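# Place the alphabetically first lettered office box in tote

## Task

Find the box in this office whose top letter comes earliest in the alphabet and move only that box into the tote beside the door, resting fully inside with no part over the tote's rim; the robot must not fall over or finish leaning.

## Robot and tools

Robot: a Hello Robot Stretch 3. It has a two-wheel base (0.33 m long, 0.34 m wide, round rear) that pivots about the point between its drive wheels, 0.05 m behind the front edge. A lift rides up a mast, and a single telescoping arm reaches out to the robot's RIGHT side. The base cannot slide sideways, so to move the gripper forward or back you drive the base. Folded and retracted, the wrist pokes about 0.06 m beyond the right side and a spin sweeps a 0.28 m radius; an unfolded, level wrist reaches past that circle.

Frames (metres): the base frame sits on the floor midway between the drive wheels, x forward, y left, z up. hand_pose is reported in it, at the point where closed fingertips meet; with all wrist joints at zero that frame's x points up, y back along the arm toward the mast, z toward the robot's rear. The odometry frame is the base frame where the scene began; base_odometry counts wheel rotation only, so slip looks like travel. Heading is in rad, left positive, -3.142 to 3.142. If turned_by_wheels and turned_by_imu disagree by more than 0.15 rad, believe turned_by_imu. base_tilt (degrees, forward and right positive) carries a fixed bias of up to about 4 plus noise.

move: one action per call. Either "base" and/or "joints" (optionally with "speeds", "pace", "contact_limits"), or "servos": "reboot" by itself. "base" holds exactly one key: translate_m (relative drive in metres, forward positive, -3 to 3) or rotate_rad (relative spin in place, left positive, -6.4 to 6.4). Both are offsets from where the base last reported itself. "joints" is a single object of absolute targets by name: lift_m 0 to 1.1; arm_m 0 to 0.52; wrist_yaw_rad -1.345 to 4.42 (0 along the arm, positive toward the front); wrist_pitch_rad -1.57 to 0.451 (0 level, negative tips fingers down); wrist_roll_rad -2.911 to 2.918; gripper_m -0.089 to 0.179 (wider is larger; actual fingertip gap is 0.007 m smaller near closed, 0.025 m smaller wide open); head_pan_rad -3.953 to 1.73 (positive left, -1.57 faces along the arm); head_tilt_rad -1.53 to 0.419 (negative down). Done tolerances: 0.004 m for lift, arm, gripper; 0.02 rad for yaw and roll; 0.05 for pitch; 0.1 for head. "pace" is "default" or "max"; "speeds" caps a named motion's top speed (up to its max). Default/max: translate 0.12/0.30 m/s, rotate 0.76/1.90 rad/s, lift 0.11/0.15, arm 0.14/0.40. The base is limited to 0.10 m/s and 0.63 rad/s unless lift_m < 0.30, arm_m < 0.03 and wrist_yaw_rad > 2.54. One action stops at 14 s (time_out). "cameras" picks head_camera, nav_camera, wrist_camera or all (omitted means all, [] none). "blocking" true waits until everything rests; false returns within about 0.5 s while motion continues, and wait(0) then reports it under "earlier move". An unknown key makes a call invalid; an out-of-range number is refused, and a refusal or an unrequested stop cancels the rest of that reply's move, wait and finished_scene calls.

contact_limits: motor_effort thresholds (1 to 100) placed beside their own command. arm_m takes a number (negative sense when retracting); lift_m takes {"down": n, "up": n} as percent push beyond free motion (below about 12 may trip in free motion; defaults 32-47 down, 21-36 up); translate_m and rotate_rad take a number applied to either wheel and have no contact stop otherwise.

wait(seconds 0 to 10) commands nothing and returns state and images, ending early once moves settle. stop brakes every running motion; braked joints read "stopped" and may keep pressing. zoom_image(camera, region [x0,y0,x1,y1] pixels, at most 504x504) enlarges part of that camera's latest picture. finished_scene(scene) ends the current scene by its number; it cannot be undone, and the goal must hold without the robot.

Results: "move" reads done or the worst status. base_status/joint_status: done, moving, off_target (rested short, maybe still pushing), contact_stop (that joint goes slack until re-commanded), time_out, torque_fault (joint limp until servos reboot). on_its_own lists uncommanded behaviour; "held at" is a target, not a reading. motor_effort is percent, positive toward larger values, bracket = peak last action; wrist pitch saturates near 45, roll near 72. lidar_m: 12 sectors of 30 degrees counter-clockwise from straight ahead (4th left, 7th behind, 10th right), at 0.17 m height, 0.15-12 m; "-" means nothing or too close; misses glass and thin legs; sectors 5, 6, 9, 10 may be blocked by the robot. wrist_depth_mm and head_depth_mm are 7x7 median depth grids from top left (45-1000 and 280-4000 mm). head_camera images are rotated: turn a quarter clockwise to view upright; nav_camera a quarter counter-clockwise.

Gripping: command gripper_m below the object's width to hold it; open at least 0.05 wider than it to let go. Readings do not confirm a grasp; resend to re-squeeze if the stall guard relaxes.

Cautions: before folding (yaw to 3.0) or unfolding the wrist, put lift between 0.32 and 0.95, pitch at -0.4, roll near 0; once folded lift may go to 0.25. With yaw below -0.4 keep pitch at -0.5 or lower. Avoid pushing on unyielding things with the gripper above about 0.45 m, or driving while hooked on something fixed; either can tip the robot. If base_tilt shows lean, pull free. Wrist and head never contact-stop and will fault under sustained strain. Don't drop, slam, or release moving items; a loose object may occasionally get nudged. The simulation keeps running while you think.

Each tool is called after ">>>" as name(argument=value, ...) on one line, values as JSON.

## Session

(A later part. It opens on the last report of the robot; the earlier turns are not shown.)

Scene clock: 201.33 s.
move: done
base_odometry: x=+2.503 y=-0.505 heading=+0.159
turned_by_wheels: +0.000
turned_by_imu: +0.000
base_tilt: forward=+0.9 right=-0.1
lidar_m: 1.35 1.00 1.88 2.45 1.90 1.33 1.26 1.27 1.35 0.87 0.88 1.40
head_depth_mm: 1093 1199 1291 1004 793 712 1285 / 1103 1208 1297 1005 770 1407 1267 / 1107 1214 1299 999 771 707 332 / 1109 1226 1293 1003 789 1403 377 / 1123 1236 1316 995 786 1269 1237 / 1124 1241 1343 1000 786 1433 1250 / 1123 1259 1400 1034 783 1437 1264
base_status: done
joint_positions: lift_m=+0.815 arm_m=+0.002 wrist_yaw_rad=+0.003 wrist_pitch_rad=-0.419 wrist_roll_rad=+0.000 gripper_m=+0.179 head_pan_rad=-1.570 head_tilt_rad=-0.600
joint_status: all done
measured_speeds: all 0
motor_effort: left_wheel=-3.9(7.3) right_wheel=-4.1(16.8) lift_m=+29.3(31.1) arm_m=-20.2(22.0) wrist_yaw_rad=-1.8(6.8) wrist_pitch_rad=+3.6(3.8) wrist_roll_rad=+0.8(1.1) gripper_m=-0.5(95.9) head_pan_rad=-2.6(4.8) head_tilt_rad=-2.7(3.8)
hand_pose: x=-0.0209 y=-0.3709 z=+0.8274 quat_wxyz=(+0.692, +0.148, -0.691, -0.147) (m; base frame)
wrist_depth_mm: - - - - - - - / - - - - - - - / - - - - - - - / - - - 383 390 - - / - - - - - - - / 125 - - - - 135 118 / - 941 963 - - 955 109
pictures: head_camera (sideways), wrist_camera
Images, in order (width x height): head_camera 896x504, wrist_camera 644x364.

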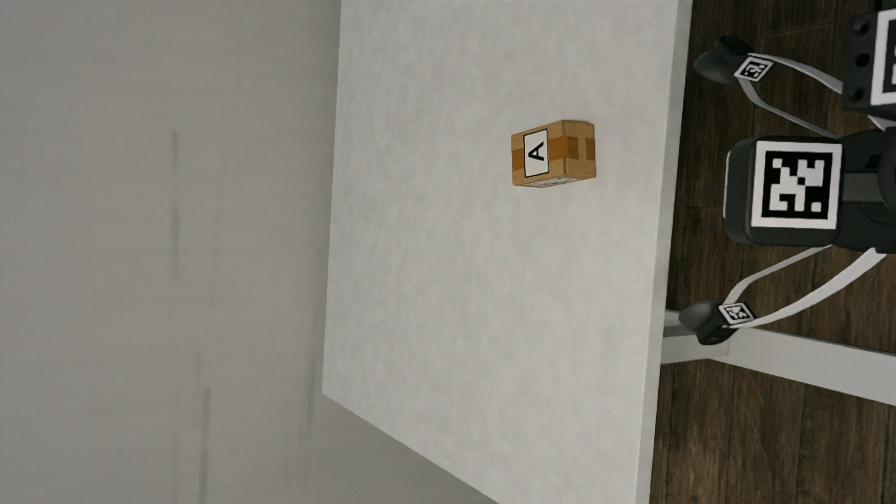

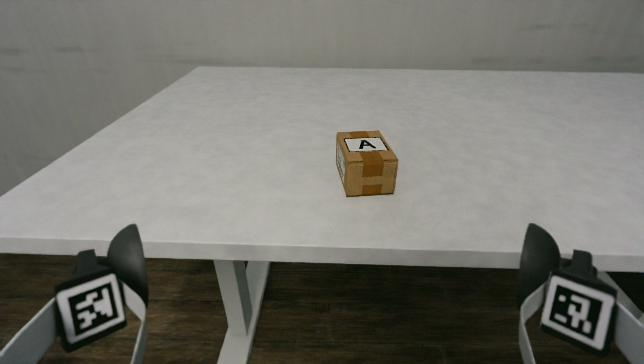

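>>> move(base={"translate_m": -0.039}, joints={"arm_m": 0.255}, pace="max", cameras=["wrist_camera"])

Scene clock: 211.43 s.
move: done
base_odometry: x=+2.465 y=-0.511 heading=+0.159
turned_by_wheels: +0.000
turned_by_imu: +0.001
base_tilt: forward=+1.0 right=-0.2
lidar_m: 1.39 1.04 1.90 2.45 1.88 1.29 1.23 1.23 1.35 0.93 0.88 1.44
head_depth_mm: 1087 1196 1294 1001 372 314 1267 / 1093 1207 1308 462 430 1408 1269 / 1105 1221 1293 542 457 1407 1252 / 1115 1234 1306 999 745 1403 1263 / 1122 1228 1315 995 791 1415 1256 / 1129 1245 1310 990 789 1405 1233 / 1136 1246 1399 993 784 1425 1253
base_status: done
joint_positions: lift_m=+0.815 arm_m=+0.255 wrist_yaw_rad=+0.002 wrist_pitch_rad=-0.419 wrist_roll_rad=+0.000 gripper_m=+0.179 head_pan_rad=-1.570 head_tilt_rad=-0.600
joint_status: all done
measured_speeds: all 0
motor_effort: left_wheel=-7.0(11.5) right_wheel=-1.6(9.4) lift_m=+26.8(27.7) arm_m=+19.5(25.9) wrist_yaw_rad=-1.2(2.2) wrist_pitch_rad=+3.4(3.8) wrist_roll_rad=+0.9(0.9) gripper_m=-0.1(1.0) head_pan_rad=-2.2(4.0) head_tilt_rad=-2.7(3.8)
hand_pose: x=-0.0210 y=-0.6242 z=+0.8274 quat_wxyz=(+0.692, +0.148, -0.691, -0.147) (m; base frame)
wrist_depth_mm: - - - - - - - / - - - - - - - / - - - - - - - / - - - - - - - / - - - - - - - / - 121 - 222 - - 114 / - - - 191 192 - 107
pictures: wrist_camera
Images, in order (width x height): wrist_camera 644x364.

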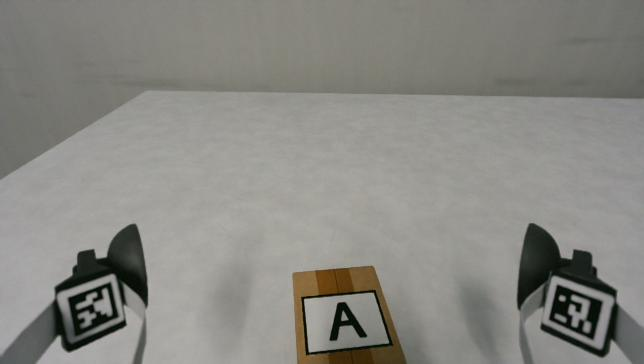

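>>> move(base={"translate_m": -0.029}, joints={"wrist_yaw_rad": 0.09, "lift_m": 0.81}, pace="max", cameras=["wrist_camera"])

Scene clock: 224.07 s.
move: done
base_odometry: x=+2.436 y=-0.516 heading=+0.159
turned_by_wheels: +0.000
turned_by_imu: +0.001
base_tilt: forward=+1.1 right=+0.0
lidar_m: 1.42 1.07 1.92 2.46 1.87 1.27 1.21 1.20 1.34 1.30 0.89 1.47
head_depth_mm: 1090 1206 1295 1004 378 315 1264 / 1088 1209 1296 469 436 1406 1269 / 1107 1210 1303 1007 461 1414 1269 / 1105 1228 1303 1000 745 1402 1263 / 1118 1238 1314 1000 789 1427 1253 / 1124 1242 1320 995 790 1366 1234 / 1135 1252 1387 998 787 1440 1267
base_status: done
joint_positions: lift_m=+0.810 arm_m=+0.255 wrist_yaw_rad=+0.087 wrist_pitch_rad=-0.419 wrist_roll_rad=+0.000 gripper_m=+0.179 head_pan_rad=-1.570 head_tilt_rad=-0.600
joint_status: all done
measured_speeds: all 0
motor_effort: left_wheel=-9.1(11.6) right_wheel=-2.4(7.6) lift_m=+23.1(24.2) arm_m=-22.0(22.0) wrist_yaw_rad=+2.8(6.7) wrist_pitch_rad=+3.2(3.5) wrist_roll_rad=+0.6(1.1) gripper_m=+0.6(1.3) head_pan_rad=-1.5(3.1) head_tilt_rad=-1.3(3.1)
hand_pose: x=-0.0020 y=-0.6234 z=+0.8224 quat_wxyz=(+0.698, +0.177, -0.684, -0.117) (m; base frame)
wrist_depth_mm: - - - - - - - / - - - - - - - / - - - - - - - / - - - - - - - / - - - - - - - / - 121 - 218 - - 114 / - - - 186 - - 107
pictures: wrist_camera
Images, in order (width x height): wrist_camera 644x364.

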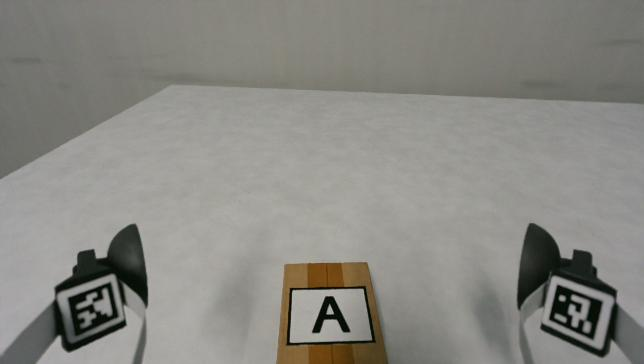

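>>> move(joints={"lift_m": 0.744}, contact_limits={"lift_m": {"down": 13}}, cameras=["wrist_camera"])

>>> move(joints={"gripper_m": 0.03}, cameras=["wrist_camera"])

>>> move(joints={"lift_m": 0.83}, pace="max", cameras=["wrist_camera"])

Scene clock: 237.77 s.
move: done
base_odometry: x=+2.436 y=-0.516 heading=+0.159
turned_by_wheels: +0.000
turned_by_imu: +0.001
base_tilt: forward=+1.3 right=-0.1
lidar_m: 1.42 1.06 1.91 2.45 1.86 1.27 1.21 1.20 1.35 1.30 0.89 1.47
head_depth_mm: 1095 1201 1293 1012 752 381 329 / 1097 1208 1295 1005 483 1375 1268 / 1107 1216 1296 1001 483 1374 1264 / 1112 1218 1294 1002 726 1403 1261 / 1122 1235 1307 999 772 1437 1265 / 1123 1249 1314 995 789 1363 1227 / 1135 1265 1387 995 788 1448 1258
base_status: not commanded
joint_positions: lift_m=+0.744 arm_m=+0.255 wrist_yaw_rad=+0.087 wrist_pitch_rad=-0.419 wrist_roll_rad=+0.000 gripper_m=+0.179 head_pan_rad=-1.570 head_tilt_rad=-0.600
joint_status: all done
measured_speeds: all 0
motor_effort: left_wheel=-9.1(9.2) right_wheel=-2.4(2.9) lift_m=+19.5(29.4) arm_m=-21.0(22.1) wrist_yaw_rad=+3.4(3.7) wrist_pitch_rad=+3.5(3.7) wrist_roll_rad=+0.8(1.1) gripper_m=-0.2(1.0) head_pan_rad=-0.9(2.6) head_tilt_rad=-2.1(2.9)
contact_limits: lift_m down 13 (down: maximum 72; up: maximum 65)
hand_pose: x=-0.0020 y=-0.6234 z=+0.7564 quat_wxyz=(+0.698, +0.177, -0.684, -0.117) (m; base frame)
wrist_depth_mm: - - - - - - - / - - - - - - - / - - - - - - - / - - - 193 - - - / - - - 162 162 - - / - 120 - 136 135 - 114 / - - - 139 140 - 106
pictures: wrist_camera
Images, in order (width x height): wrist_camera 644x364.

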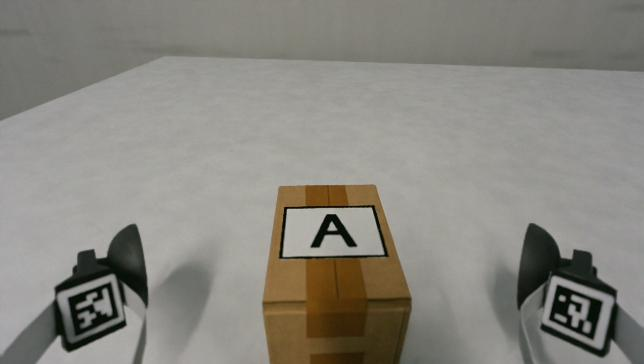

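Scene clock: 239.80 s.
move: done
base_odometry: x=+2.436 y=-0.516 heading=+0.159
turned_by_wheels: +0.000
turned_by_imu: +0.000
base_tilt: forward=+0.8 right=-0.2
lidar_m: 1.42 1.07 1.91 2.46 1.86 1.27 1.21 1.20 1.35 1.30 0.89 1.47
head_depth_mm: 1092 1191 1291 1006 750 380 329 / 1102 1204 1293 1005 482 1387 1266 / 1108 1216 1302 997 481 1382 1269 / 1109 1227 1302 1003 737 1409 1260 / 1114 1228 1307 1001 787 1440 1266 / 1121 1245 1323 1000 787 1368 1233 / 1137 1257 1381 1000 787 1440 1251
base_status: not commanded
joint_positions: lift_m=+0.744 arm_m=+0.255 wrist_yaw_rad=+0.087 wrist_pitch_rad=-0.416 wrist_roll_rad=+0.000 gripper_m=+0.031 head_pan_rad=-1.570 head_tilt_rad=-0.600
joint_status: all done
measured_speeds: all 0
motor_effort: left_wheel=-9.0(9.3) right_wheel=-1.7(2.8) lift_m=+19.6(19.8) arm_m=-20.8(21.6) wrist_yaw_rad=+3.0(3.6) wrist_pitch_rad=+2.7(3.8) wrist_roll_rad=+0.7(1.0) gripper_m=-13.9(95.3) head_pan_rad=-1.0(2.1) head_tilt_rad=-1.4(2.5)
contact_limits: lift_m down 13 (down: maximum 72; up: maximum 65)
hand_pose: x=-0.0020 y=-0.6238 z=+0.7571 quat_wxyz=(+0.698, +0.176, -0.684, -0.116) (m; base frame)
wrist_depth_mm: - - - - - - - / - - - - - - - / - - - - - - - / - - - 196 - - - / - - 152 164 151 - - / - - 130 136 130 - - / - 94 - 139 140 - -
pictures: wrist_camera
Images, in order (width x height): wrist_camera 644x364.

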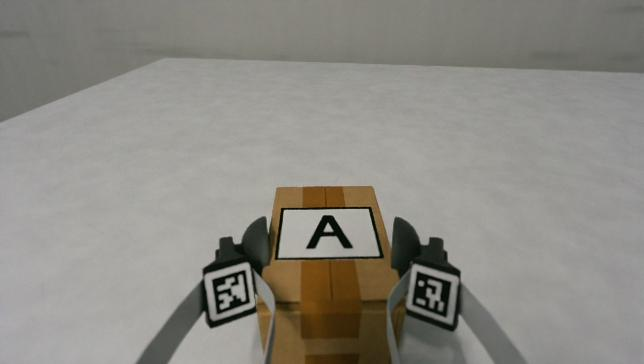

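Scene clock: 241.17 s.
move: done
base_odometry: x=+2.436 y=-0.516 heading=+0.159
turned_by_wheels: +0.000
turned_by_imu: +0.000
base_tilt: forward=+1.0 right=-0.2
lidar_m: 1.42 1.06 1.91 2.45 1.86 1.26 1.22 1.20 1.35 1.30 0.89 1.47
head_depth_mm: 1084 1197 1296 939 357 318 1262 / 1096 1207 1301 424 429 1420 1257 / 1106 1209 1296 448 452 1398 1261 / 1116 1228 1290 999 767 1398 1258 / 1120 1239 1310 1002 795 1440 1259 / 1131 1237 1317 990 788 1367 1236 / 1135 1250 1386 994 790 1439 1255
base_status: not commanded
joint_positions: lift_m=+0.830 arm_m=+0.255 wrist_yaw_rad=+0.087 wrist_pitch_rad=-0.425 wrist_roll_rad=+0.000 gripper_m=+0.031 head_pan_rad=-1.570 head_tilt_rad=-0.600
joint_status: all done
measured_speeds: all 0
motor_effort: left_wheel=-8.7(8.9) right_wheel=-1.9(2.4) lift_m=+32.5(35.4) arm_m=-20.4(21.3) wrist_yaw_rad=+3.0(3.4) wrist_pitch_rad=+4.4(4.7) wrist_roll_rad=+0.9(1.0) gripper_m=-14.6(15.7) head_pan_rad=+0.2(1.8) head_tilt_rad=-1.1(3.0)
hand_pose: x=-0.0021 y=-0.6226 z=+0.8411 quat_wxyz=(+0.697, +0.179, -0.684, -0.119) (m; base frame)
wrist_depth_mm: - - - - - - - / - - - - - - - / - - - - - - - / - - - 193 - - - / - - 152 163 151 - - / - - 130 137 126 - - / - 94 - 140 138 - -
pictures: wrist_camera
Images, in order (width x height): wrist_camera 644x364.

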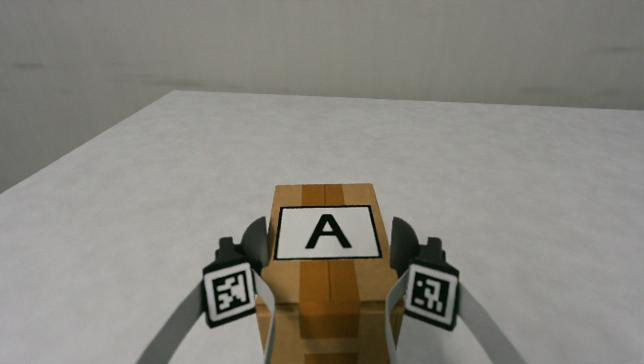

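>>> move(base={"rotate_rad": 2.01}, joints={"arm_m": 0.0, "head_pan_rad": 0.0, "head_tilt_rad": -0.5}, speeds={"arm_m": 0.32, "rotate_rad": 0.63}, blocking=false, cameras=[])

>>> wait(seconds=1.5, cameras=[])

>>> move(joints={"lift_m": 0.28, "wrist_yaw_rad": 2.65}, speeds={"lift_m": 0.15}, cameras=[])

>>> move(base={"translate_m": 2.118}, pace="max", contact_limits={"translate_m": 60}, cameras=[])

>>> move(base={"rotate_rad": 1.131}, pace="max", cameras=["head_camera", "nav_camera", "wrist_camera"])

Scene clock: 249.40 s.
move: moving
base_odometry: x=+2.436 y=-0.516 heading=+0.258
turned_by_wheels: +0.099
turned_by_imu: +0.100
base_tilt: forward=+1.2 right=+0.1
lidar_m: 1.42 1.07 1.91 2.46 1.99 1.26 1.20 1.23 1.32 0.89 1.40 1.44
head_depth_mm: 1311 1399 1498 1596 892 734 1337 / 1438 1535 1649 1771 1796 1512 1335 / 1575 1703 1839 2007 1980 1608 1336 / 1553 1707 1858 2036 1991 1594 1334 / 1454 1580 1714 1872 1958 1585 1334 / 1359 1460 1573 1710 1824 1585 1331 / 1287 1373 1482 1600 1712 1594 1322
base_status: rotate_rad moving
joint_positions: lift_m=+0.830 arm_m=+0.237 wrist_yaw_rad=+0.087 wrist_pitch_rad=-0.425 wrist_roll_rad=+0.000 gripper_m=+0.031 head_pan_rad=-0.689 head_tilt_rad=-0.504
joint_status: arm_m moving; head_pan_rad moving; head_tilt_rad moving
joint sent to its limit — arm_m, lower limit.
measured_speeds: translate_m=+0.000 rotate_rad=+0.377 lift_m=+0.000 arm_m=-0.069 wrist_yaw_rad=+0.000 wrist_pitch_rad=+0.000 wrist_roll_rad=+0.000 head_pan_rad=+3.070 head_tilt_rad=+0.000
motor_effort: left_wheel=-13.9(14.8) right_wheel=+12.9(12.9) lift_m=+31.9(32.7) arm_m=-22.7(23.6) wrist_yaw_rad=+3.0(3.3) wrist_pitch_rad=+4.3(4.6) wrist_roll_rad=+0.6(0.9) gripper_m=-15.6(15.6) head_pan_rad=+2.1(4.7) head_tilt_rad=+6.5(6.5)
hand_pose: x=-0.0021 y=-0.6043 z=+0.8411 quat_wxyz=(+0.697, +0.179, -0.684, -0.119) (m; base frame)
wrist_depth_mm: - - - - - - - / - - - - - - - / - - - - - - - / - - - 193 - - - / - - 152 163 151 - - / - - 130 137 127 - - / - 94 - 140 138 - -
pictures: none
No camera images: "cameras" was empty.

Scene clock: 250.90 s.
earlier move: moving
base_odometry: x=+2.436 y=-0.516 heading=+1.165
turned_by_wheels: +0.907
turned_by_imu: +0.903
base_tilt: forward=+1.3 right=-0.4
lidar_m: 1.91 2.45 1.85 1.26 1.49 1.20 1.24 1.30 0.89 1.49 1.41 1.07
head_depth_mm: 1709 1802 1355 1001 1950 1612 1345 / 1925 1988 1347 2222 2009 1604 1349 / 2190 2278 1343 2526 2000 1594 1346 / 2379 2551 1552 2404 1995 1600 1332 / 2283 2465 2660 2661 1998 1595 1327 / 2218 2382 2544 2611 1991 1599 1330 / 2120 2252 2486 2583 1984 1606 1333
base_status: rotate_rad moving
joint_positions: lift_m=+0.830 arm_m=+0.034 wrist_yaw_rad=+0.087 wrist_pitch_rad=-0.425 wrist_roll_rad=+0.000 gripper_m=+0.031 head_pan_rad=+0.019 head_tilt_rad=-0.501
joint_status: arm_m moving; the others done
joint sent to its limit — arm_m, lower limit.
measured_speeds: translate_m=+0.000 rotate_rad=+0.630 lift_m=+0.000 arm_m=-0.097 wrist_yaw_rad=+0.000 wrist_pitch_rad=+0.000 wrist_roll_rad=+0.000 head_pan_rad=-0.024 head_tilt_rad=+0.000
motor_effort: left_wheel=-12.0(15.6) right_wheel=+12.3(14.5) lift_m=+29.8(32.7) arm_m=-22.9(24.8) wrist_yaw_rad=+2.3(3.3) wrist_pitch_rad=+4.3(4.7) wrist_roll_rad=+1.0(1.1) gripper_m=-15.1(15.8) head_pan_rad=-2.2(4.7) head_tilt_rad=+2.9(6.5)
hand_pose: x=-0.0020 y=-0.4016 z=+0.8411 quat_wxyz=(+0.697, +0.179, -0.684, -0.119) (m; base frame)
wrist_depth_mm: - - - - - - - / - - - - - - - / - - - - - - - / - - - - - - - / - - 171 163 - - - / - - 130 137 127 - - / - 104 929 140 149 - 954
wait: 1.50 s; no rest
pictures: none
No camera images: "cameras" was empty.

Scene clock: 255.60 s.
move: done
base_odometry: x=+2.436 y=-0.516 heading=+2.169
turned_by_wheels: +1.003
turned_by_imu: +1.002
base_tilt: forward=+1.0 right=-0.3
lidar_m: 1.86 1.27 1.49 1.19 1.23 1.30 0.89 1.52 1.42 1.06 1.84 2.45
head_depth_mm: 2094 2241 2441 2545 1991 1612 1335 / 2195 2348 2503 2636 2006 1607 1335 / 2278 2495 2637 2674 2009 1604 1337 / 2396 2577 2828 2666 1993 1579 1333 / 2510 2742 3020 2658 1972 1599 1336 / 1611 1728 1907 2087 1994 1597 1339 / 1635 1750 1964 2170 1846 1578 1331
base_status: done
joint_positions: lift_m=+0.280 arm_m=+0.002 wrist_yaw_rad=+2.647 wrist_pitch_rad=-0.425 wrist_roll_rad=+0.000 gripper_m=+0.031 head_pan_rad=+0.000 head_tilt_rad=-0.500
joint_status: all done
measured_speeds: all 0
motor_effort: left_wheel=-10.9(12.9) right_wheel=+10.9(14.9) lift_m=+20.1(28.6) arm_m=-22.5(24.7) wrist_yaw_rad=+3.4(7.3) wrist_pitch_rad=+4.6(4.8) wrist_roll_rad=+0.7(1.1) gripper_m=-15.0(15.4) head_pan_rad=-2.8(5.3) head_tilt_rad=+3.5(4.2)
hand_pose: x=+0.0848 y=+0.0499 z=+0.2910 quat_wxyz=(+0.314, +0.706, -0.024, +0.634) (m; base frame)
wrist_depth_mm: - - - - - - - / - - - - - - - / - - - - - - - / 737 751 749 745 745 747 761 / 600 601 609 163 563 608 609 / 214 514 130 137 128 506 513 / 192 103 263 140 149 429 433
pictures: none
No camera images: "cameras" was empty.

Scene clock: 264.10 s.
move: done
base_odometry: x=+1.244 y=+1.235 heading=+2.169
turned_by_wheels: +0.000
turned_by_imu: -0.002
base_tilt: forward=+1.1 right=-0.1
lidar_m: 0.55 0.70 1.48 0.67 0.62 1.33 2.99 2.35 1.83 0.86 0.58 0.54
head_depth_mm: 424 454 490 533 581 641 717 / 443 477 515 563 616 682 770 / 464 500 541 598 659 739 836 / 486 525 575 635 707 795 918 / 510 555 608 674 758 864 998 / 537 588 649 725 819 941 1114 / 568 626 694 785 893 1043 1249
base_status: done
joint_positions: lift_m=+0.280 arm_m=+0.002 wrist_yaw_rad=+2.648 wrist_pitch_rad=-0.426 wrist_roll_rad=+0.000 gripper_m=+0.031 head_pan_rad=+0.000 head_tilt_rad=-0.500
joint_status: not commanded
measured_speeds: all 0
motor_effort: left_wheel=+3.8(16.4) right_wheel=+3.9(16.2) lift_m=+31.5(32.8) arm_m=-21.3(22.4) wrist_yaw_rad=+2.8(3.5) wrist_pitch_rad=+4.4(4.9) wrist_roll_rad=+0.9(1.1) gripper_m=-14.4(15.7) head_pan_rad=-3.0(5.2) head_tilt_rad=+1.1(3.9)
contact_limits: translate_m 60 (maximum 100)
hand_pose: x=+0.0847 y=+0.0499 z=+0.2910 quat_wxyz=(+0.314, +0.706, -0.024, +0.634) (m; base frame)
wrist_depth_mm: - - - - - - - / - - - - - - - / - - - - - - - / - 764 747 769 768 759 - / 583 601 608 163 569 612 509 / 213 511 131 137 128 507 498 / 193 103 262 140 149 426 436
pictures: none
No camera images: "cameras" was empty.

Scene clock: 265.93 s.
move: done
base_odometry: x=+1.244 y=+1.235 heading=-2.984
turned_by_wheels: +1.131
turned_by_imu: +1.127
base_tilt: forward=+1.0 right=-0.3
lidar_m: 1.83 0.61 0.51 1.33 3.30 2.35 1.83 0.79 0.57 0.54 0.56 0.75
head_depth_mm: 2034 1872 1845 1807 1797 1585 1335 / 2099 2266 2447 2570 1985 1608 1339 / 2123 2295 2519 2535 1998 1602 1349 / 2131 2280 2501 2648 1976 1615 1339 / 2121 2303 2524 2626 1989 1593 1324 / 2117 2332 2559 2659 1997 1600 1337 / 2142 2369 2579 2632 1982 1582 1327
base_status: done
joint_positions: lift_m=+0.280 arm_m=+0.002 wrist_yaw_rad=+2.648 wrist_pitch_rad=-0.426 wrist_roll_rad=+0.000 gripper_m=+0.031 head_pan_rad=+0.000 head_tilt_rad=-0.500
joint_status: not commanded
measured_speeds: all 0
motor_effort: left_wheel=-9.6(16.0) right_wheel=+8.4(18.3) lift_m=+30.9(31.8) arm_m=-21.8(22.4) wrist_yaw_rad=+2.7(3.5) wrist_pitch_rad=+4.6(4.8) wrist_roll_rad=+0.8(1.1) gripper_m=-13.3(15.6) head_pan_rad=-3.6(3.7) head_tilt_rad=+1.5(2.2)
hand_pose: x=+0.0847 y=+0.0499 z=+0.2910 quat_wxyz=(+0.314, +0.706, -0.024, +0.634) (m; base frame)
wrist_depth_mm: - - - 509 - - - / - - - - - - - / - - 956 - - 958 - / 748 750 758 193 704 736 754 / 605 604 601 163 564 609 608 / 212 509 130 137 127 507 512 / 193 103 262 140 149 422 433
pictures: head_camera (sideways), nav_camera (sideways), wrist_camera
Images, in order (width x height): head_camera 896x504, nav_camera 672x504, wrist_camera 644x364.

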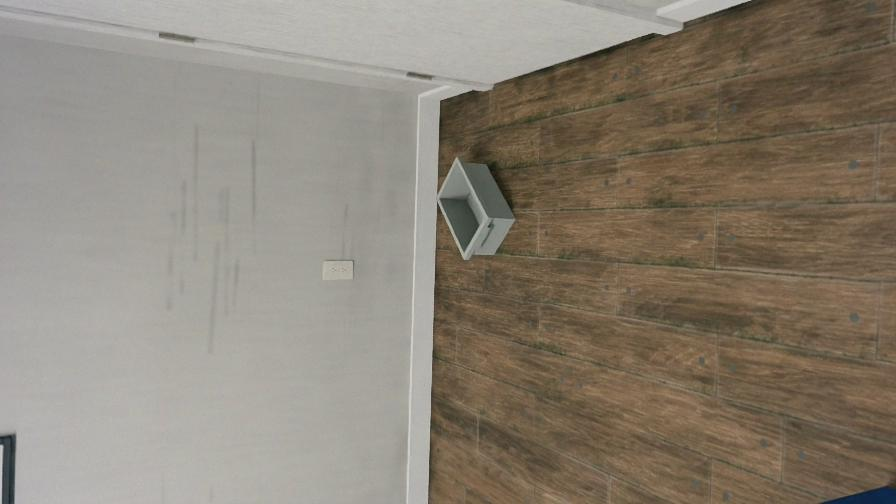

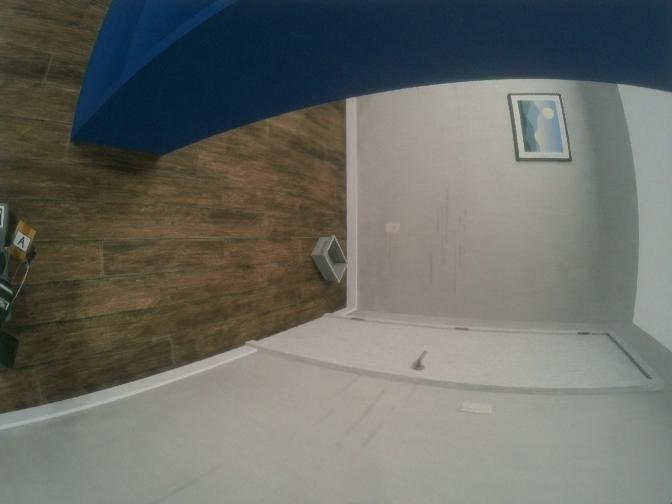

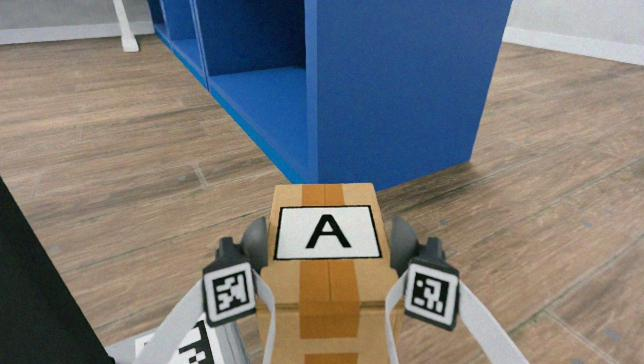

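>>> move(base={"translate_m": 1.0}, pace="max", contact_limits={"translate_m": 60}, cameras=[])

>>> move(base={"rotate_rad": 0.437}, pace="max", cameras=[])

>>> move(base={"translate_m": 0.85}, pace="max", contact_limits={"translate_m": 60}, cameras=[])

>>> move(base={"rotate_rad": 0.348}, joints={"lift_m": 0.42, "head_pan_rad": -1.57, "head_tilt_rad": -0.75}, pace="max", cameras=["head_camera", "nav_camera"])

Scene clock: 309.27 s.
move: done
base_odometry: x=+0.257 y=+1.078 heading=-2.984
turned_by_wheels: +0.000
turned_by_imu: +0.000
base_tilt: forward=+0.9 right=-0.2
lidar_m: 1.48 1.53 2.04 1.10 0.55 0.62 2.27 0.75 0.54 0.51 0.53 0.68
head_depth_mm: 1245 1348 1466 1586 1738 1521 1363 / 1238 1359 1482 1626 1815 1609 1345 / 1254 1360 1488 1655 1810 1556 1335 / 1258 1365 1489 1635 1798 1537 1334 / 1270 1357 1492 1664 1794 1604 1331 / 1257 1385 1494 1643 1821 1614 1330 / 1265 1373 1497 1670 1822 1590 1328
base_status: done
joint_positions: lift_m=+0.280 arm_m=+0.002 wrist_yaw_rad=+2.648 wrist_pitch_rad=-0.426 wrist_roll_rad=+0.000 gripper_m=+0.031 head_pan_rad=+0.000 head_tilt_rad=-0.500
joint_status: not commanded
measured_speeds: all 0
motor_effort: left_wheel=+4.6(14.9) right_wheel=+0.3(15.4) lift_m=+27.1(29.6) arm_m=-11.3(17.9) wrist_yaw_rad=+2.3(3.2) wrist_pitch_rad=+4.4(4.9) wrist_roll_rad=+0.9(1.0) gripper_m=-14.3(15.8) head_pan_rad=-1.7(3.3) head_tilt_rad=-0.3(1.7)
contact_limits: translate_m 60 (maximum 100)
hand_pose: x=+0.0847 y=+0.0499 z=+0.2910 quat_wxyz=(+0.314, +0.706, -0.024, +0.634) (m; base frame)
wrist_depth_mm: - - - - - - - / - - - - - - - / - - - - - - - / 767 758 752 744 754 765 739 / 603 611 609 163 566 608 613 / 213 505 130 138 128 507 505 / 192 104 264 140 149 427 437
pictures: none
No camera images: "cameras" was empty.

Scene clock: 310.53 s.
move: done
base_odometry: x=+0.257 y=+1.078 heading=-2.547
turned_by_wheels: +0.437
turned_by_imu: +0.435
base_tilt: forward=+1.0 right=-0.3
lidar_m: 1.50 1.88 1.81 0.51 0.57 2.82 0.84 0.55 0.51 0.52 0.63 1.37
head_depth_mm: 1240 1322 1435 1548 1698 1617 1306 / 1289 1384 1492 1629 1788 1609 1343 / 1340 1444 1577 1729 1882 1607 1339 / 1414 1533 1672 1855 1934 1602 1343 / 1471 1601 1756 1941 1996 1601 1337 / 1553 1702 1875 2068 1962 1601 1329 / 1635 1784 2002 2215 1982 1590 1332
base_status: done
joint_positions: lift_m=+0.280 arm_m=+0.002 wrist_yaw_rad=+2.648 wrist_pitch_rad=-0.426 wrist_roll_rad=+0.000 gripper_m=+0.031 head_pan_rad=+0.000 head_tilt_rad=-0.500
joint_status: not commanded
measured_speeds: all 0
motor_effort: left_wheel=-8.1(17.5) right_wheel=+9.5(16.0) lift_m=+26.7(27.1) arm_m=-11.4(11.6) wrist_yaw_rad=+2.5(3.3) wrist_pitch_rad=+4.5(4.8) wrist_roll_rad=+0.7(1.1) gripper_m=-14.6(15.6) head_pan_rad=-3.5(3.6) head_tilt_rad=-1.2(1.2)
hand_pose: x=+0.0847 y=+0.0499 z=+0.2910 quat_wxyz=(+0.314, +0.706, -0.024, +0.634) (m; base frame)
wrist_depth_mm: 417 - - - - - - / 444 - - - - - - / 482 506 - - - - - / - 688 756 759 743 752 767 / - 582 615 163 566 610 606 / 211 508 131 137 128 505 516 / 192 103 262 140 150 428 441
pictures: none
No camera images: "cameras" was empty.

Scene clock: 314.70 s.
move: done
base_odometry: x=-0.448 y=+0.602 heading=-2.547
turned_by_wheels: +0.000
turned_by_imu: +0.000
base_tilt: forward=+1.0 right=-0.1
lidar_m: 0.71 0.90 1.90 1.67 1.11 1.04 1.37 0.89 0.82 0.83 0.76 0.71
head_depth_mm: 567 608 654 710 775 860 957 / 588 633 685 750 824 917 1029 / 614 663 723 789 882 975 1120 / 640 697 761 841 937 1058 1210 / 675 732 805 891 1005 1141 1269 / 708 774 855 954 1084 1241 1334 / 746 821 909 1025 1170 1367 1339
base_status: done
joint_positions: lift_m=+0.280 arm_m=+0.002 wrist_yaw_rad=+2.648 wrist_pitch_rad=-0.426 wrist_roll_rad=+0.000 gripper_m=+0.031 head_pan_rad=+0.000 head_tilt_rad=-0.500
joint_status: not commanded
measured_speeds: all 0
motor_effort: left_wheel=+6.6(12.1) right_wheel=+1.7(18.8) lift_m=+24.5(26.6) arm_m=-14.7(14.7) wrist_yaw_rad=+3.1(3.2) wrist_pitch_rad=+4.6(4.9) wrist_roll_rad=+0.8(1.1) gripper_m=-14.6(15.4) head_pan_rad=-1.3(3.4) head_tilt_rad=-0.9(2.1)
contact_limits: translate_m 60 (maximum 100)
hand_pose: x=+0.0847 y=+0.0499 z=+0.2909 quat_wxyz=(+0.314, +0.706, -0.024, +0.634) (m; base frame)
wrist_depth_mm: - - - - - - - / - - - - - - - / - - - - - - - / 758 754 762 757 757 758 676 / 606 623 597 164 571 610 604 / 212 510 131 137 128 509 509 / 193 103 263 139 149 425 435
pictures: none
No camera images: "cameras" was empty.

Scene clock: 316.80 s.
move: done
base_odometry: x=-0.448 y=+0.602 heading=-2.200
turned_by_wheels: +0.348
turned_by_imu: +0.346
base_tilt: forward=+0.9 right=+0.1
lidar_m: 0.80 1.33 2.22 1.21 1.03 1.81 0.97 0.82 0.82 0.84 0.71 0.71
head_depth_mm: 820 897 979 1093 1216 1331 1184 / 887 976 1094 1237 1419 1345 1177 / 930 1051 1191 1389 1524 1304 1158 / 856 969 1114 1312 1502 1300 1157 / 783 877 994 1147 1363 1338 1171 / 723 799 899 1021 1184 1313 1174 / 673 737 820 923 1051 1227 1182
base_status: done
joint_positions: lift_m=+0.420 arm_m=+0.002 wrist_yaw_rad=+2.648 wrist_pitch_rad=-0.427 wrist_roll_rad=+0.000 gripper_m=+0.031 head_pan_rad=-1.586 head_tilt_rad=-0.751
joint_status: all done
measured_speeds: translate_m=+0.000 rotate_rad=+0.000 lift_m=+0.000 arm_m=+0.000 wrist_yaw_rad=+0.000 wrist_pitch_rad=+0.000 wrist_roll_rad=+0.000 head_pan_rad=+0.024 head_tilt_rad=+0.000
motor_effort: left_wheel=-9.6(15.5) right_wheel=+9.6(16.5) lift_m=+30.3(35.3) arm_m=-18.6(18.6) wrist_yaw_rad=+2.7(3.1) wrist_pitch_rad=+4.6(5.2) wrist_roll_rad=+0.8(1.1) gripper_m=-14.3(15.5) head_pan_rad=+3.3(4.5) head_tilt_rad=-3.5(5.6)
hand_pose: x=+0.0846 y=+0.0498 z=+0.4307 quat_wxyz=(+0.314, +0.706, -0.023, +0.634) (m; base frame)
wrist_depth_mm: - - - - - - - / - - - - - - - / - - - - - - - / - - - - - - - / 804 805 799 163 755 820 804 / 212 672 130 137 128 674 661 / 193 240 562 140 149 565 584
pictures: head_camera (sideways), nav_camera (sideways)
Images, in order (width x height): head_camera 896x504, nav_camera 672x504.

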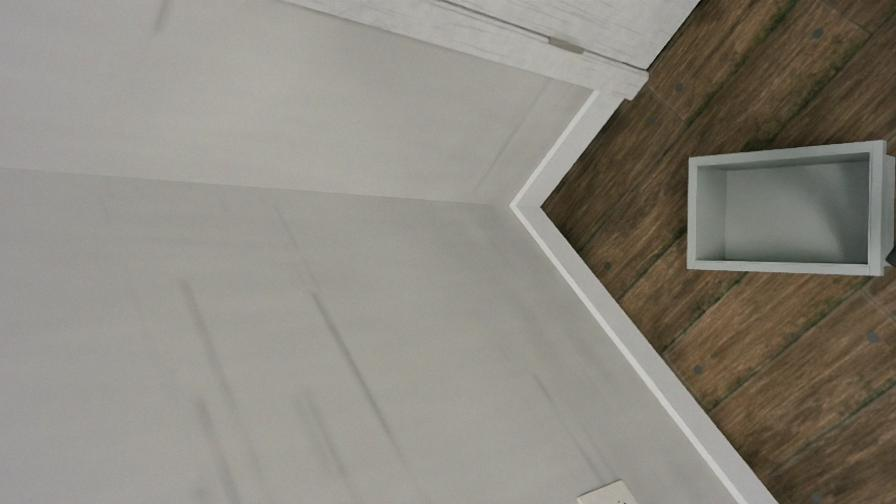

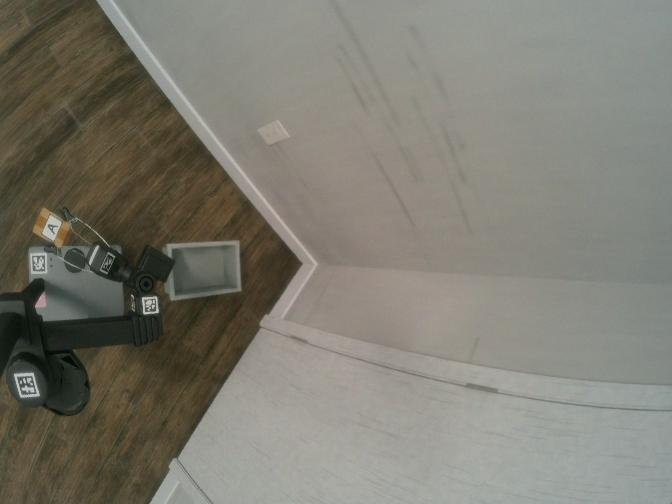

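>>> move(joints={"wrist_yaw_rad": 0.0, "arm_m": 0.165}, pace="max", cameras=[])

>>> move(joints={"wrist_pitch_rad": -0.75, "lift_m": 0.24}, cameras=["head_camera", "wrist_camera"])

Scene clock: 329.67 s.
move: done
base_odometry: x=-0.448 y=+0.602 heading=-2.200
turned_by_wheels: +0.000
turned_by_imu: +0.001
base_tilt: forward=+1.1 right=+0.0
lidar_m: 0.80 1.33 2.22 1.22 1.03 1.81 0.97 0.82 0.82 0.84 0.71 0.71
head_depth_mm: 823 906 999 1103 1246 1322 1182 / 894 987 1113 1262 1420 1336 599 / 925 1047 1201 1398 1531 923 647 / 847 949 1093 1290 1484 1296 1126 / 773 861 982 1146 1343 1339 1179 / 716 791 890 1014 1173 1297 1176 / 666 734 814 911 1047 1230 1186
base_status: not commanded
joint_positions: lift_m=+0.420 arm_m=+0.165 wrist_yaw_rad=+0.003 wrist_pitch_rad=-0.427 wrist_roll_rad=+0.000 gripper_m=+0.031 head_pan_rad=-1.570 head_tilt_rad=-0.751
joint_status: all done
measured_speeds: all 0
motor_effort: left_wheel=-9.3(9.7) right_wheel=+8.8(9.7) lift_m=+20.8(23.3) arm_m=+23.0(25.1) wrist_yaw_rad=-2.0(10.0) wrist_pitch_rad=+4.2(5.0) wrist_roll_rad=+0.8(1.0) gripper_m=-14.2(15.5) head_pan_rad=+3.0(4.6) head_tilt_rad=-1.2(2.6)
hand_pose: x=-0.0208 y=-0.5333 z=+0.4308 quat_wxyz=(+0.692, +0.151, -0.690, -0.149) (m; base frame)
wrist_depth_mm: 325 376 - - - - 360 / 343 381 - - - - 384 / 356 - - - - - 415 / 371 - - 192 - 466 - / 383 - 151 163 151 527 - / - - 130 137 126 559 - / - 103 561 140 149 552 501
pictures: none
No camera images: "cameras" was empty.

Scene clock: 332.13 s.
move: done
base_odometry: x=-0.448 y=+0.602 heading=-2.200
turned_by_wheels: +0.000
turned_by_imu: +0.000
base_tilt: forward=+1.0 right=+0.0
lidar_m: 0.80 1.33 2.22 1.22 1.03 1.82 0.96 0.83 0.82 0.43 0.71 0.71
head_depth_mm: 827 903 992 1104 1243 1318 1176 / 894 993 1100 1242 1432 1332 1176 / 919 1050 1200 1411 1537 1292 773 / 839 949 1088 1284 1485 1320 1068 / 775 861 983 1132 1332 1335 1186 / 715 792 887 1016 1175 1295 1176 / 665 730 813 913 1050 1233 1183
base_status: not commanded
joint_positions: lift_m=+0.240 arm_m=+0.165 wrist_yaw_rad=+0.003 wrist_pitch_rad=-0.768 wrist_roll_rad=+0.000 gripper_m=+0.031 head_pan_rad=-1.570 head_tilt_rad=-0.751
joint_status: all done
measured_speeds: all 0
motor_effort: left_wheel=-9.5(9.5) right_wheel=+9.6(9.7) lift_m=+20.2(22.4) arm_m=+17.9(23.0) wrist_yaw_rad=-2.1(2.5) wrist_pitch_rad=+2.8(6.1) wrist_roll_rad=+0.7(1.0) gripper_m=-14.5(15.3) head_pan_rad=+3.7(4.2) head_tilt_rad=+1.0(1.6)
hand_pose: x=-0.0211 y=-0.4776 z=+0.1834 quat_wxyz=(+0.656, +0.266, -0.655, -0.264) (m; base frame)
wrist_depth_mm: 349 388 - 645 - 480 403 / 371 - 552 556 567 499 426 / - 471 486 511 498 485 452 / 414 425 405 191 294 422 423 / 381 382 251 163 169 369 379 / 337 350 130 137 128 326 339 / 310 104 209 140 140 227 311
pictures: head_camera (sideways), wrist_camera
Images, in order (width x height): head_camera 896x504, wrist_camera 644x364.

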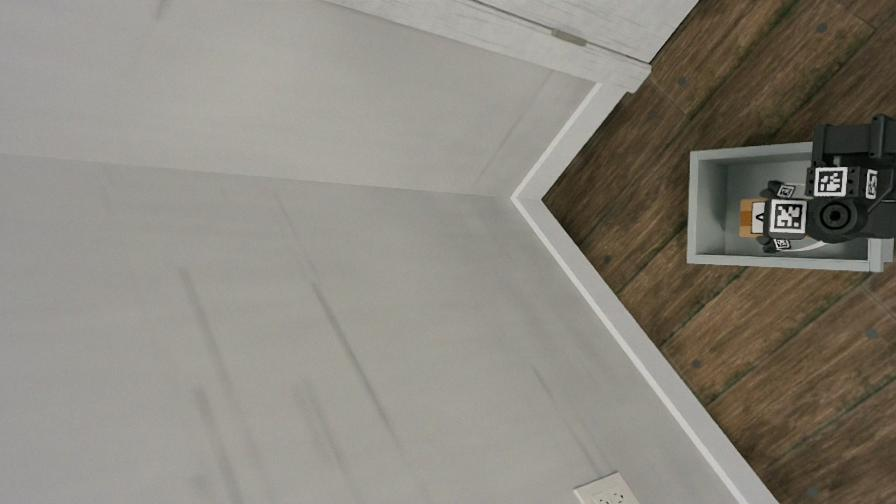

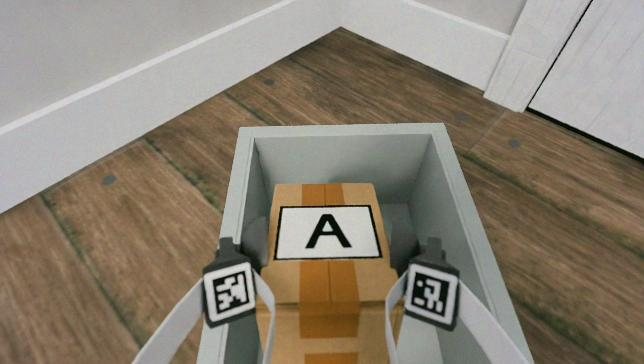

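>>> move(base={"translate_m": -0.018}, joints={"arm_m": 0.178}, cameras=[])

>>> move(joints={"lift_m": 0.155}, contact_limits={"lift_m": {"down": 13}}, cameras=["head_camera", "wrist_camera"])

Scene clock: 348.10 s.
move: done
base_odometry: x=-0.437 y=+0.617 heading=-2.200
turned_by_wheels: +0.000
turned_by_imu: +0.001
base_tilt: forward=+1.0 right=-0.1
lidar_m: 0.82 1.35 2.19 1.20 1.02 1.80 0.99 0.81 0.81 0.44 0.72 0.72
head_depth_mm: 813 887 977 1084 1214 1321 1178 / 879 971 1079 1232 1406 1348 1178 / 927 1055 1189 1388 1521 1298 774 / 854 973 1111 1316 1490 1306 1094 / 786 877 998 1160 1363 1346 1183 / 729 803 907 1027 1192 1322 1180 / 681 746 829 932 1063 1251 1184
base_status: done
joint_positions: lift_m=+0.240 arm_m=+0.178 wrist_yaw_rad=+0.003 wrist_pitch_rad=-0.768 wrist_roll_rad=+0.000 gripper_m=+0.031 head_pan_rad=-1.570 head_tilt_rad=-0.750
joint_status: all done
measured_speeds: all 0
motor_effort: left_wheel=-10.4(13.9) right_wheel=+0.0(5.7) lift_m=+21.4(21.4) arm_m=+23.1(25.1) wrist_yaw_rad=-1.7(2.3) wrist_pitch_rad=+2.9(3.2) wrist_roll_rad=+0.9(1.1) gripper_m=-14.4(15.1) head_pan_rad=+2.8(4.4) head_tilt_rad=+0.9(2.1)
hand_pose: x=-0.0211 y=-0.4906 z=+0.1834 quat_wxyz=(+0.656, +0.266, -0.655, -0.264) (m; base frame)
wrist_depth_mm: 357 395 - 613 - 440 379 / 373 - 537 553 546 466 419 / - 471 484 499 483 474 429 / 415 422 337 184 310 419 426 / 379 377 240 162 177 377 379 / 343 347 130 137 127 343 339 / 308 103 212 140 145 306 309
pictures: none
No camera images: "cameras" was empty.

Scene clock: 349.70 s.
move: done
base_odometry: x=-0.437 y=+0.617 heading=-2.200
turned_by_wheels: +0.000
turned_by_imu: +0.000
base_tilt: forward=+1.0 right=-0.2
lidar_m: 0.81 1.36 2.20 1.20 1.02 1.79 0.98 0.81 0.81 0.85 0.72 0.72
head_depth_mm: 818 891 976 1083 1213 1323 1183 / 882 976 1087 1227 1413 1346 1188 / 926 1053 1195 1383 1527 1296 865 / 855 974 1113 1309 1493 1304 1090 / 784 880 1003 1158 1374 1341 1180 / 731 810 900 1031 1202 1321 1173 / 680 745 825 931 1064 1248 1182
base_status: not commanded
joint_positions: lift_m=+0.155 arm_m=+0.178 wrist_yaw_rad=+0.003 wrist_pitch_rad=-0.768 wrist_roll_rad=+0.000 gripper_m=+0.031 head_pan_rad=-1.570 head_tilt_rad=-0.750
joint_status: all done
measured_speeds: all 0
motor_effort: left_wheel=-10.4(10.6) right_wheel=-0.7(0.7) lift_m=+20.3(21.5) arm_m=+22.2(23.1) wrist_yaw_rad=-1.9(2.3) wrist_pitch_rad=+2.8(3.3) wrist_roll_rad=+0.9(1.0) gripper_m=-14.4(15.3) head_pan_rad=+3.5(3.9) head_tilt_rad=+1.6(2.3)
contact_limits: lift_m down 13 (down: maximum 72; up: maximum 65)
hand_pose: x=-0.0211 y=-0.4906 z=+0.0984 quat_wxyz=(+0.656, +0.266, -0.655, -0.264) (m; base frame)
wrist_depth_mm: - - 483 505 494 466 370 / - 405 231 - 238 418 395 / 363 363 255 - 266 357 364 / 321 181 248 184 244 186 317 / 283 163 197 162 162 172 282 / 255 138 130 137 128 150 251 / 233 121 194 140 138 142 128
pictures: head_camera (sideways), wrist_camera
Images, in order (width x height): head_camera 896x504, wrist_camera 644x364.

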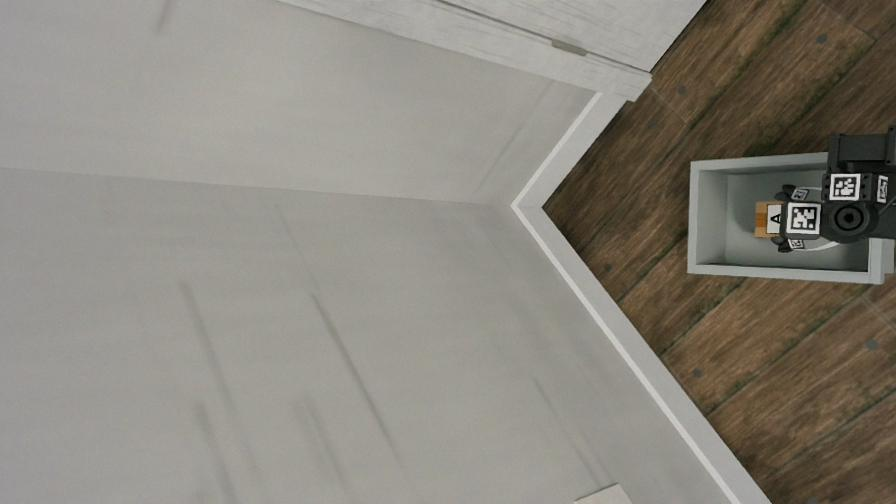

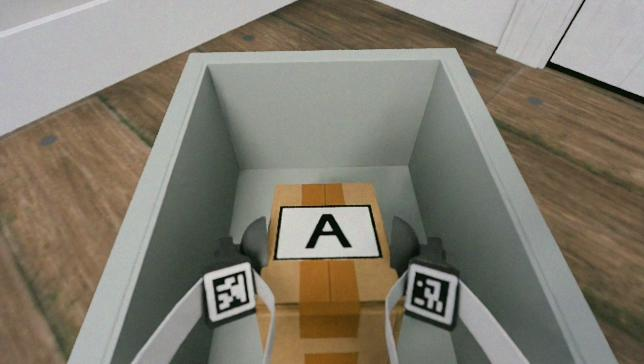

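>>> move(joints={"lift_m": 0.088}, speeds={"lift_m": 0.05}, contact_limits={"lift_m": {"down": 13}}, cameras=["wrist_camera"])

Scene clock: 356.57 s.
move: done
base_odometry: x=-0.437 y=+0.617 heading=-2.200
turned_by_wheels: +0.000
turned_by_imu: +0.001
base_tilt: forward=+1.0 right=-0.2
lidar_m: 0.82 1.35 2.18 1.20 1.02 1.80 0.98 0.81 0.81 0.85 0.72 0.72
head_depth_mm: 812 890 970 1084 1215 1333 1182 / 884 972 1085 1223 1416 1345 1181 / 927 1048 1201 1388 1509 1300 1112 / 854 967 1111 1306 1494 1309 1124 / 788 881 1000 1152 1357 1346 1183 / 729 805 907 1029 1199 1315 1185 / 677 744 827 923 1061 1242 1179
base_status: not commanded
joint_positions: lift_m=+0.088 arm_m=+0.178 wrist_yaw_rad=+0.003 wrist_pitch_rad=-0.758 wrist_roll_rad=+0.000 gripper_m=+0.031 head_pan_rad=-1.570 head_tilt_rad=-0.750
joint_status: all done
measured_speeds: all 0
motor_effort: left_wheel=-10.1(10.6) right_wheel=-0.2(0.7) lift_m=+15.8(22.1) arm_m=+19.8(21.2) wrist_yaw_rad=-2.0(2.3) wrist_pitch_rad=+1.5(3.2) wrist_roll_rad=+0.8(1.0) gripper_m=-14.2(15.7) head_pan_rad=+3.2(4.2) head_tilt_rad=+1.2(2.3)
contact_limits: lift_m down 13 (down: maximum 72; up: maximum 65)
hand_pose: x=-0.0211 y=-0.4925 z=+0.0330 quat_wxyz=(+0.658, +0.263, -0.656, -0.261) (m; base frame)
wrist_depth_mm: - 153 - - - 157 358 / - 152 224 - 242 158 123 / - 152 223 - 243 159 112 / - 140 220 172 221 160 113 / - 139 161 152 151 161 107 / 107 138 130 137 127 162 113 / - 120 168 155 164 142 114
pictures: wrist_camera
Images, in order (width x height): wrist_camera 644x364.

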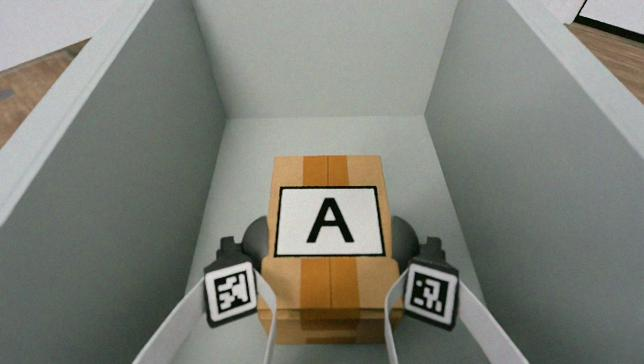

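>>> move(joints={"gripper_m": 0.112}, cameras=["wrist_camera"])

>>> move(joints={"lift_m": 0.27}, cameras=["wrist_camera", "head_camera"])

Scene clock: 365.87 s.
move: done
base_odometry: x=-0.437 y=+0.617 heading=-2.200
turned_by_wheels: +0.000
turned_by_imu: +0.001
base_tilt: forward=+0.9 right=-0.3
lidar_m: 0.82 1.36 2.18 1.20 1.02 1.79 0.99 0.81 0.81 0.86 0.72 0.72
head_depth_mm: 810 892 975 1083 1216 1319 1183 / 882 968 1090 1231 1403 1340 1184 / 924 1043 1200 1391 1534 1302 1115 / 859 966 1111 1309 1504 1307 1123 / 786 883 992 1158 1372 1354 1181 / 729 805 902 1027 1204 1307 1185 / 679 744 824 936 1066 1248 1184
base_status: not commanded
joint_positions: lift_m=+0.088 arm_m=+0.178 wrist_yaw_rad=+0.003 wrist_pitch_rad=-0.763 wrist_roll_rad=+0.000 gripper_m=+0.112 head_pan_rad=-1.570 head_tilt_rad=-0.750
joint_status: all done
measured_speeds: all 0
motor_effort: left_wheel=-10.1(10.4) right_wheel=-0.4(0.6) lift_m=+28.0(28.0) arm_m=+18.3(18.8) wrist_yaw_rad=-1.4(2.2) wrist_pitch_rad=+2.1(2.5) wrist_roll_rad=+0.8(1.0) gripper_m=+0.0(91.7) head_pan_rad=+2.1(3.6) head_tilt_rad=-0.3(1.4)
contact_limits: lift_m down 13 (down: maximum 72; up: maximum 65)
hand_pose: x=-0.0211 y=-0.4916 z=+0.0322 quat_wxyz=(+0.657, +0.264, -0.656, -0.262) (m; base frame)
wrist_depth_mm: - 154 - - - 156 357 / - 142 223 - 239 158 117 / 104 152 224 - 242 158 117 / - 140 219 171 221 160 113 / - 140 155 151 153 150 107 / 107 124 142 136 142 127 113 / - 120 167 160 167 120 113
pictures: wrist_camera
Images, in order (width x height): wrist_camera 644x364.

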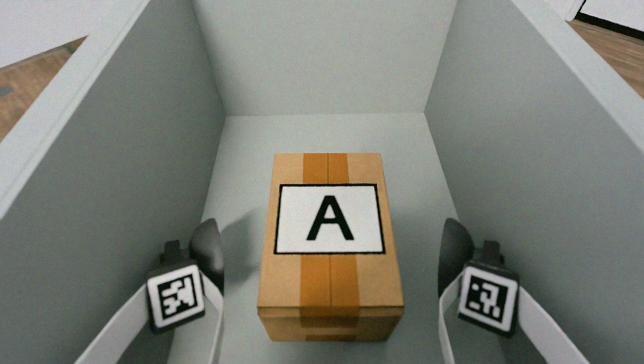

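Scene clock: 368.37 s.
move: done
base_odometry: x=-0.437 y=+0.617 heading=-2.200
turned_by_wheels: +0.000
turned_by_imu: +0.000
base_tilt: forward=+1.0 right=-0.2
lidar_m: 0.81 1.36 2.19 1.20 1.02 1.79 0.99 0.81 0.81 0.86 0.72 0.72
head_depth_mm: 814 889 974 1079 1213 1327 1173 / 880 967 1089 1229 1393 1346 1158 / 928 1045 1193 1391 1522 1298 752 / 857 965 1113 1312 1489 1307 1070 / 788 879 996 1152 1367 1353 1186 / 730 806 904 1026 1195 1321 1186 / 675 744 825 931 1055 1246 1172
base_status: not commanded
joint_positions: lift_m=+0.270 arm_m=+0.178 wrist_yaw_rad=+0.003 wrist_pitch_rad=-0.763 wrist_roll_rad=+0.000 gripper_m=+0.112 head_pan_rad=-1.570 head_tilt_rad=-0.750
joint_status: all done
measured_speeds: all 0
motor_effort: left_wheel=-10.1(10.4) right_wheel=-0.2(0.6) lift_m=+32.1(33.7) arm_m=+16.6(18.3) wrist_yaw_rad=-2.2(2.6) wrist_pitch_rad=+2.3(2.6) wrist_roll_rad=+0.8(1.0) gripper_m=+0.6(1.3) head_pan_rad=+2.5(4.1) head_tilt_rad=-0.4(1.3)
hand_pose: x=-0.0211 y=-0.4916 z=+0.2143 quat_wxyz=(+0.657, +0.264, -0.656, -0.263) (m; base frame)
wrist_depth_mm: 357 389 - 638 - - 379 / 372 - - 630 596 457 - / 388 - 527 530 528 504 432 / - 468 440 - 455 462 450 / 412 415 330 - 316 407 410 / 372 124 146 314 281 127 370 / 345 124 274 291 285 119 338
pictures: head_camera (sideways), wrist_camera
Images, in order (width x height): head_camera 896x504, wrist_camera 644x364.

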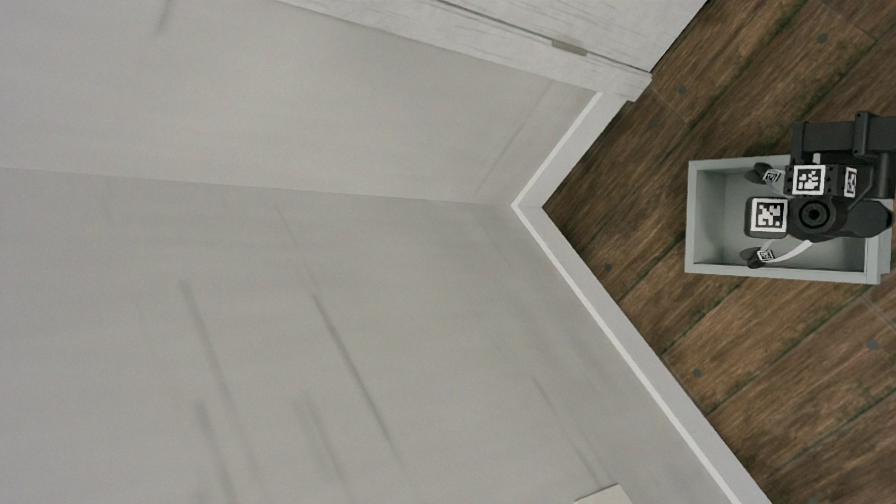

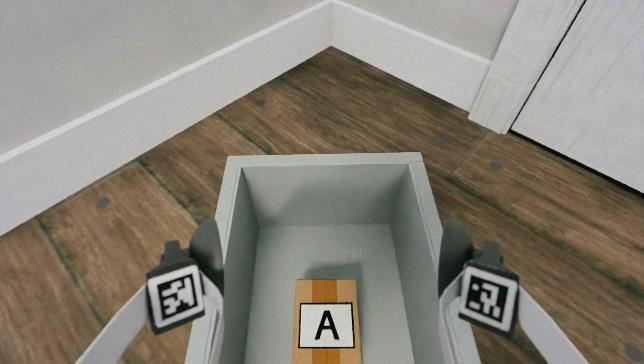

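The box with the letter A is lying in the tote, and the gripper has let go of it.

>>> finished_scene(scene=3)

The scene is finished: the task was done.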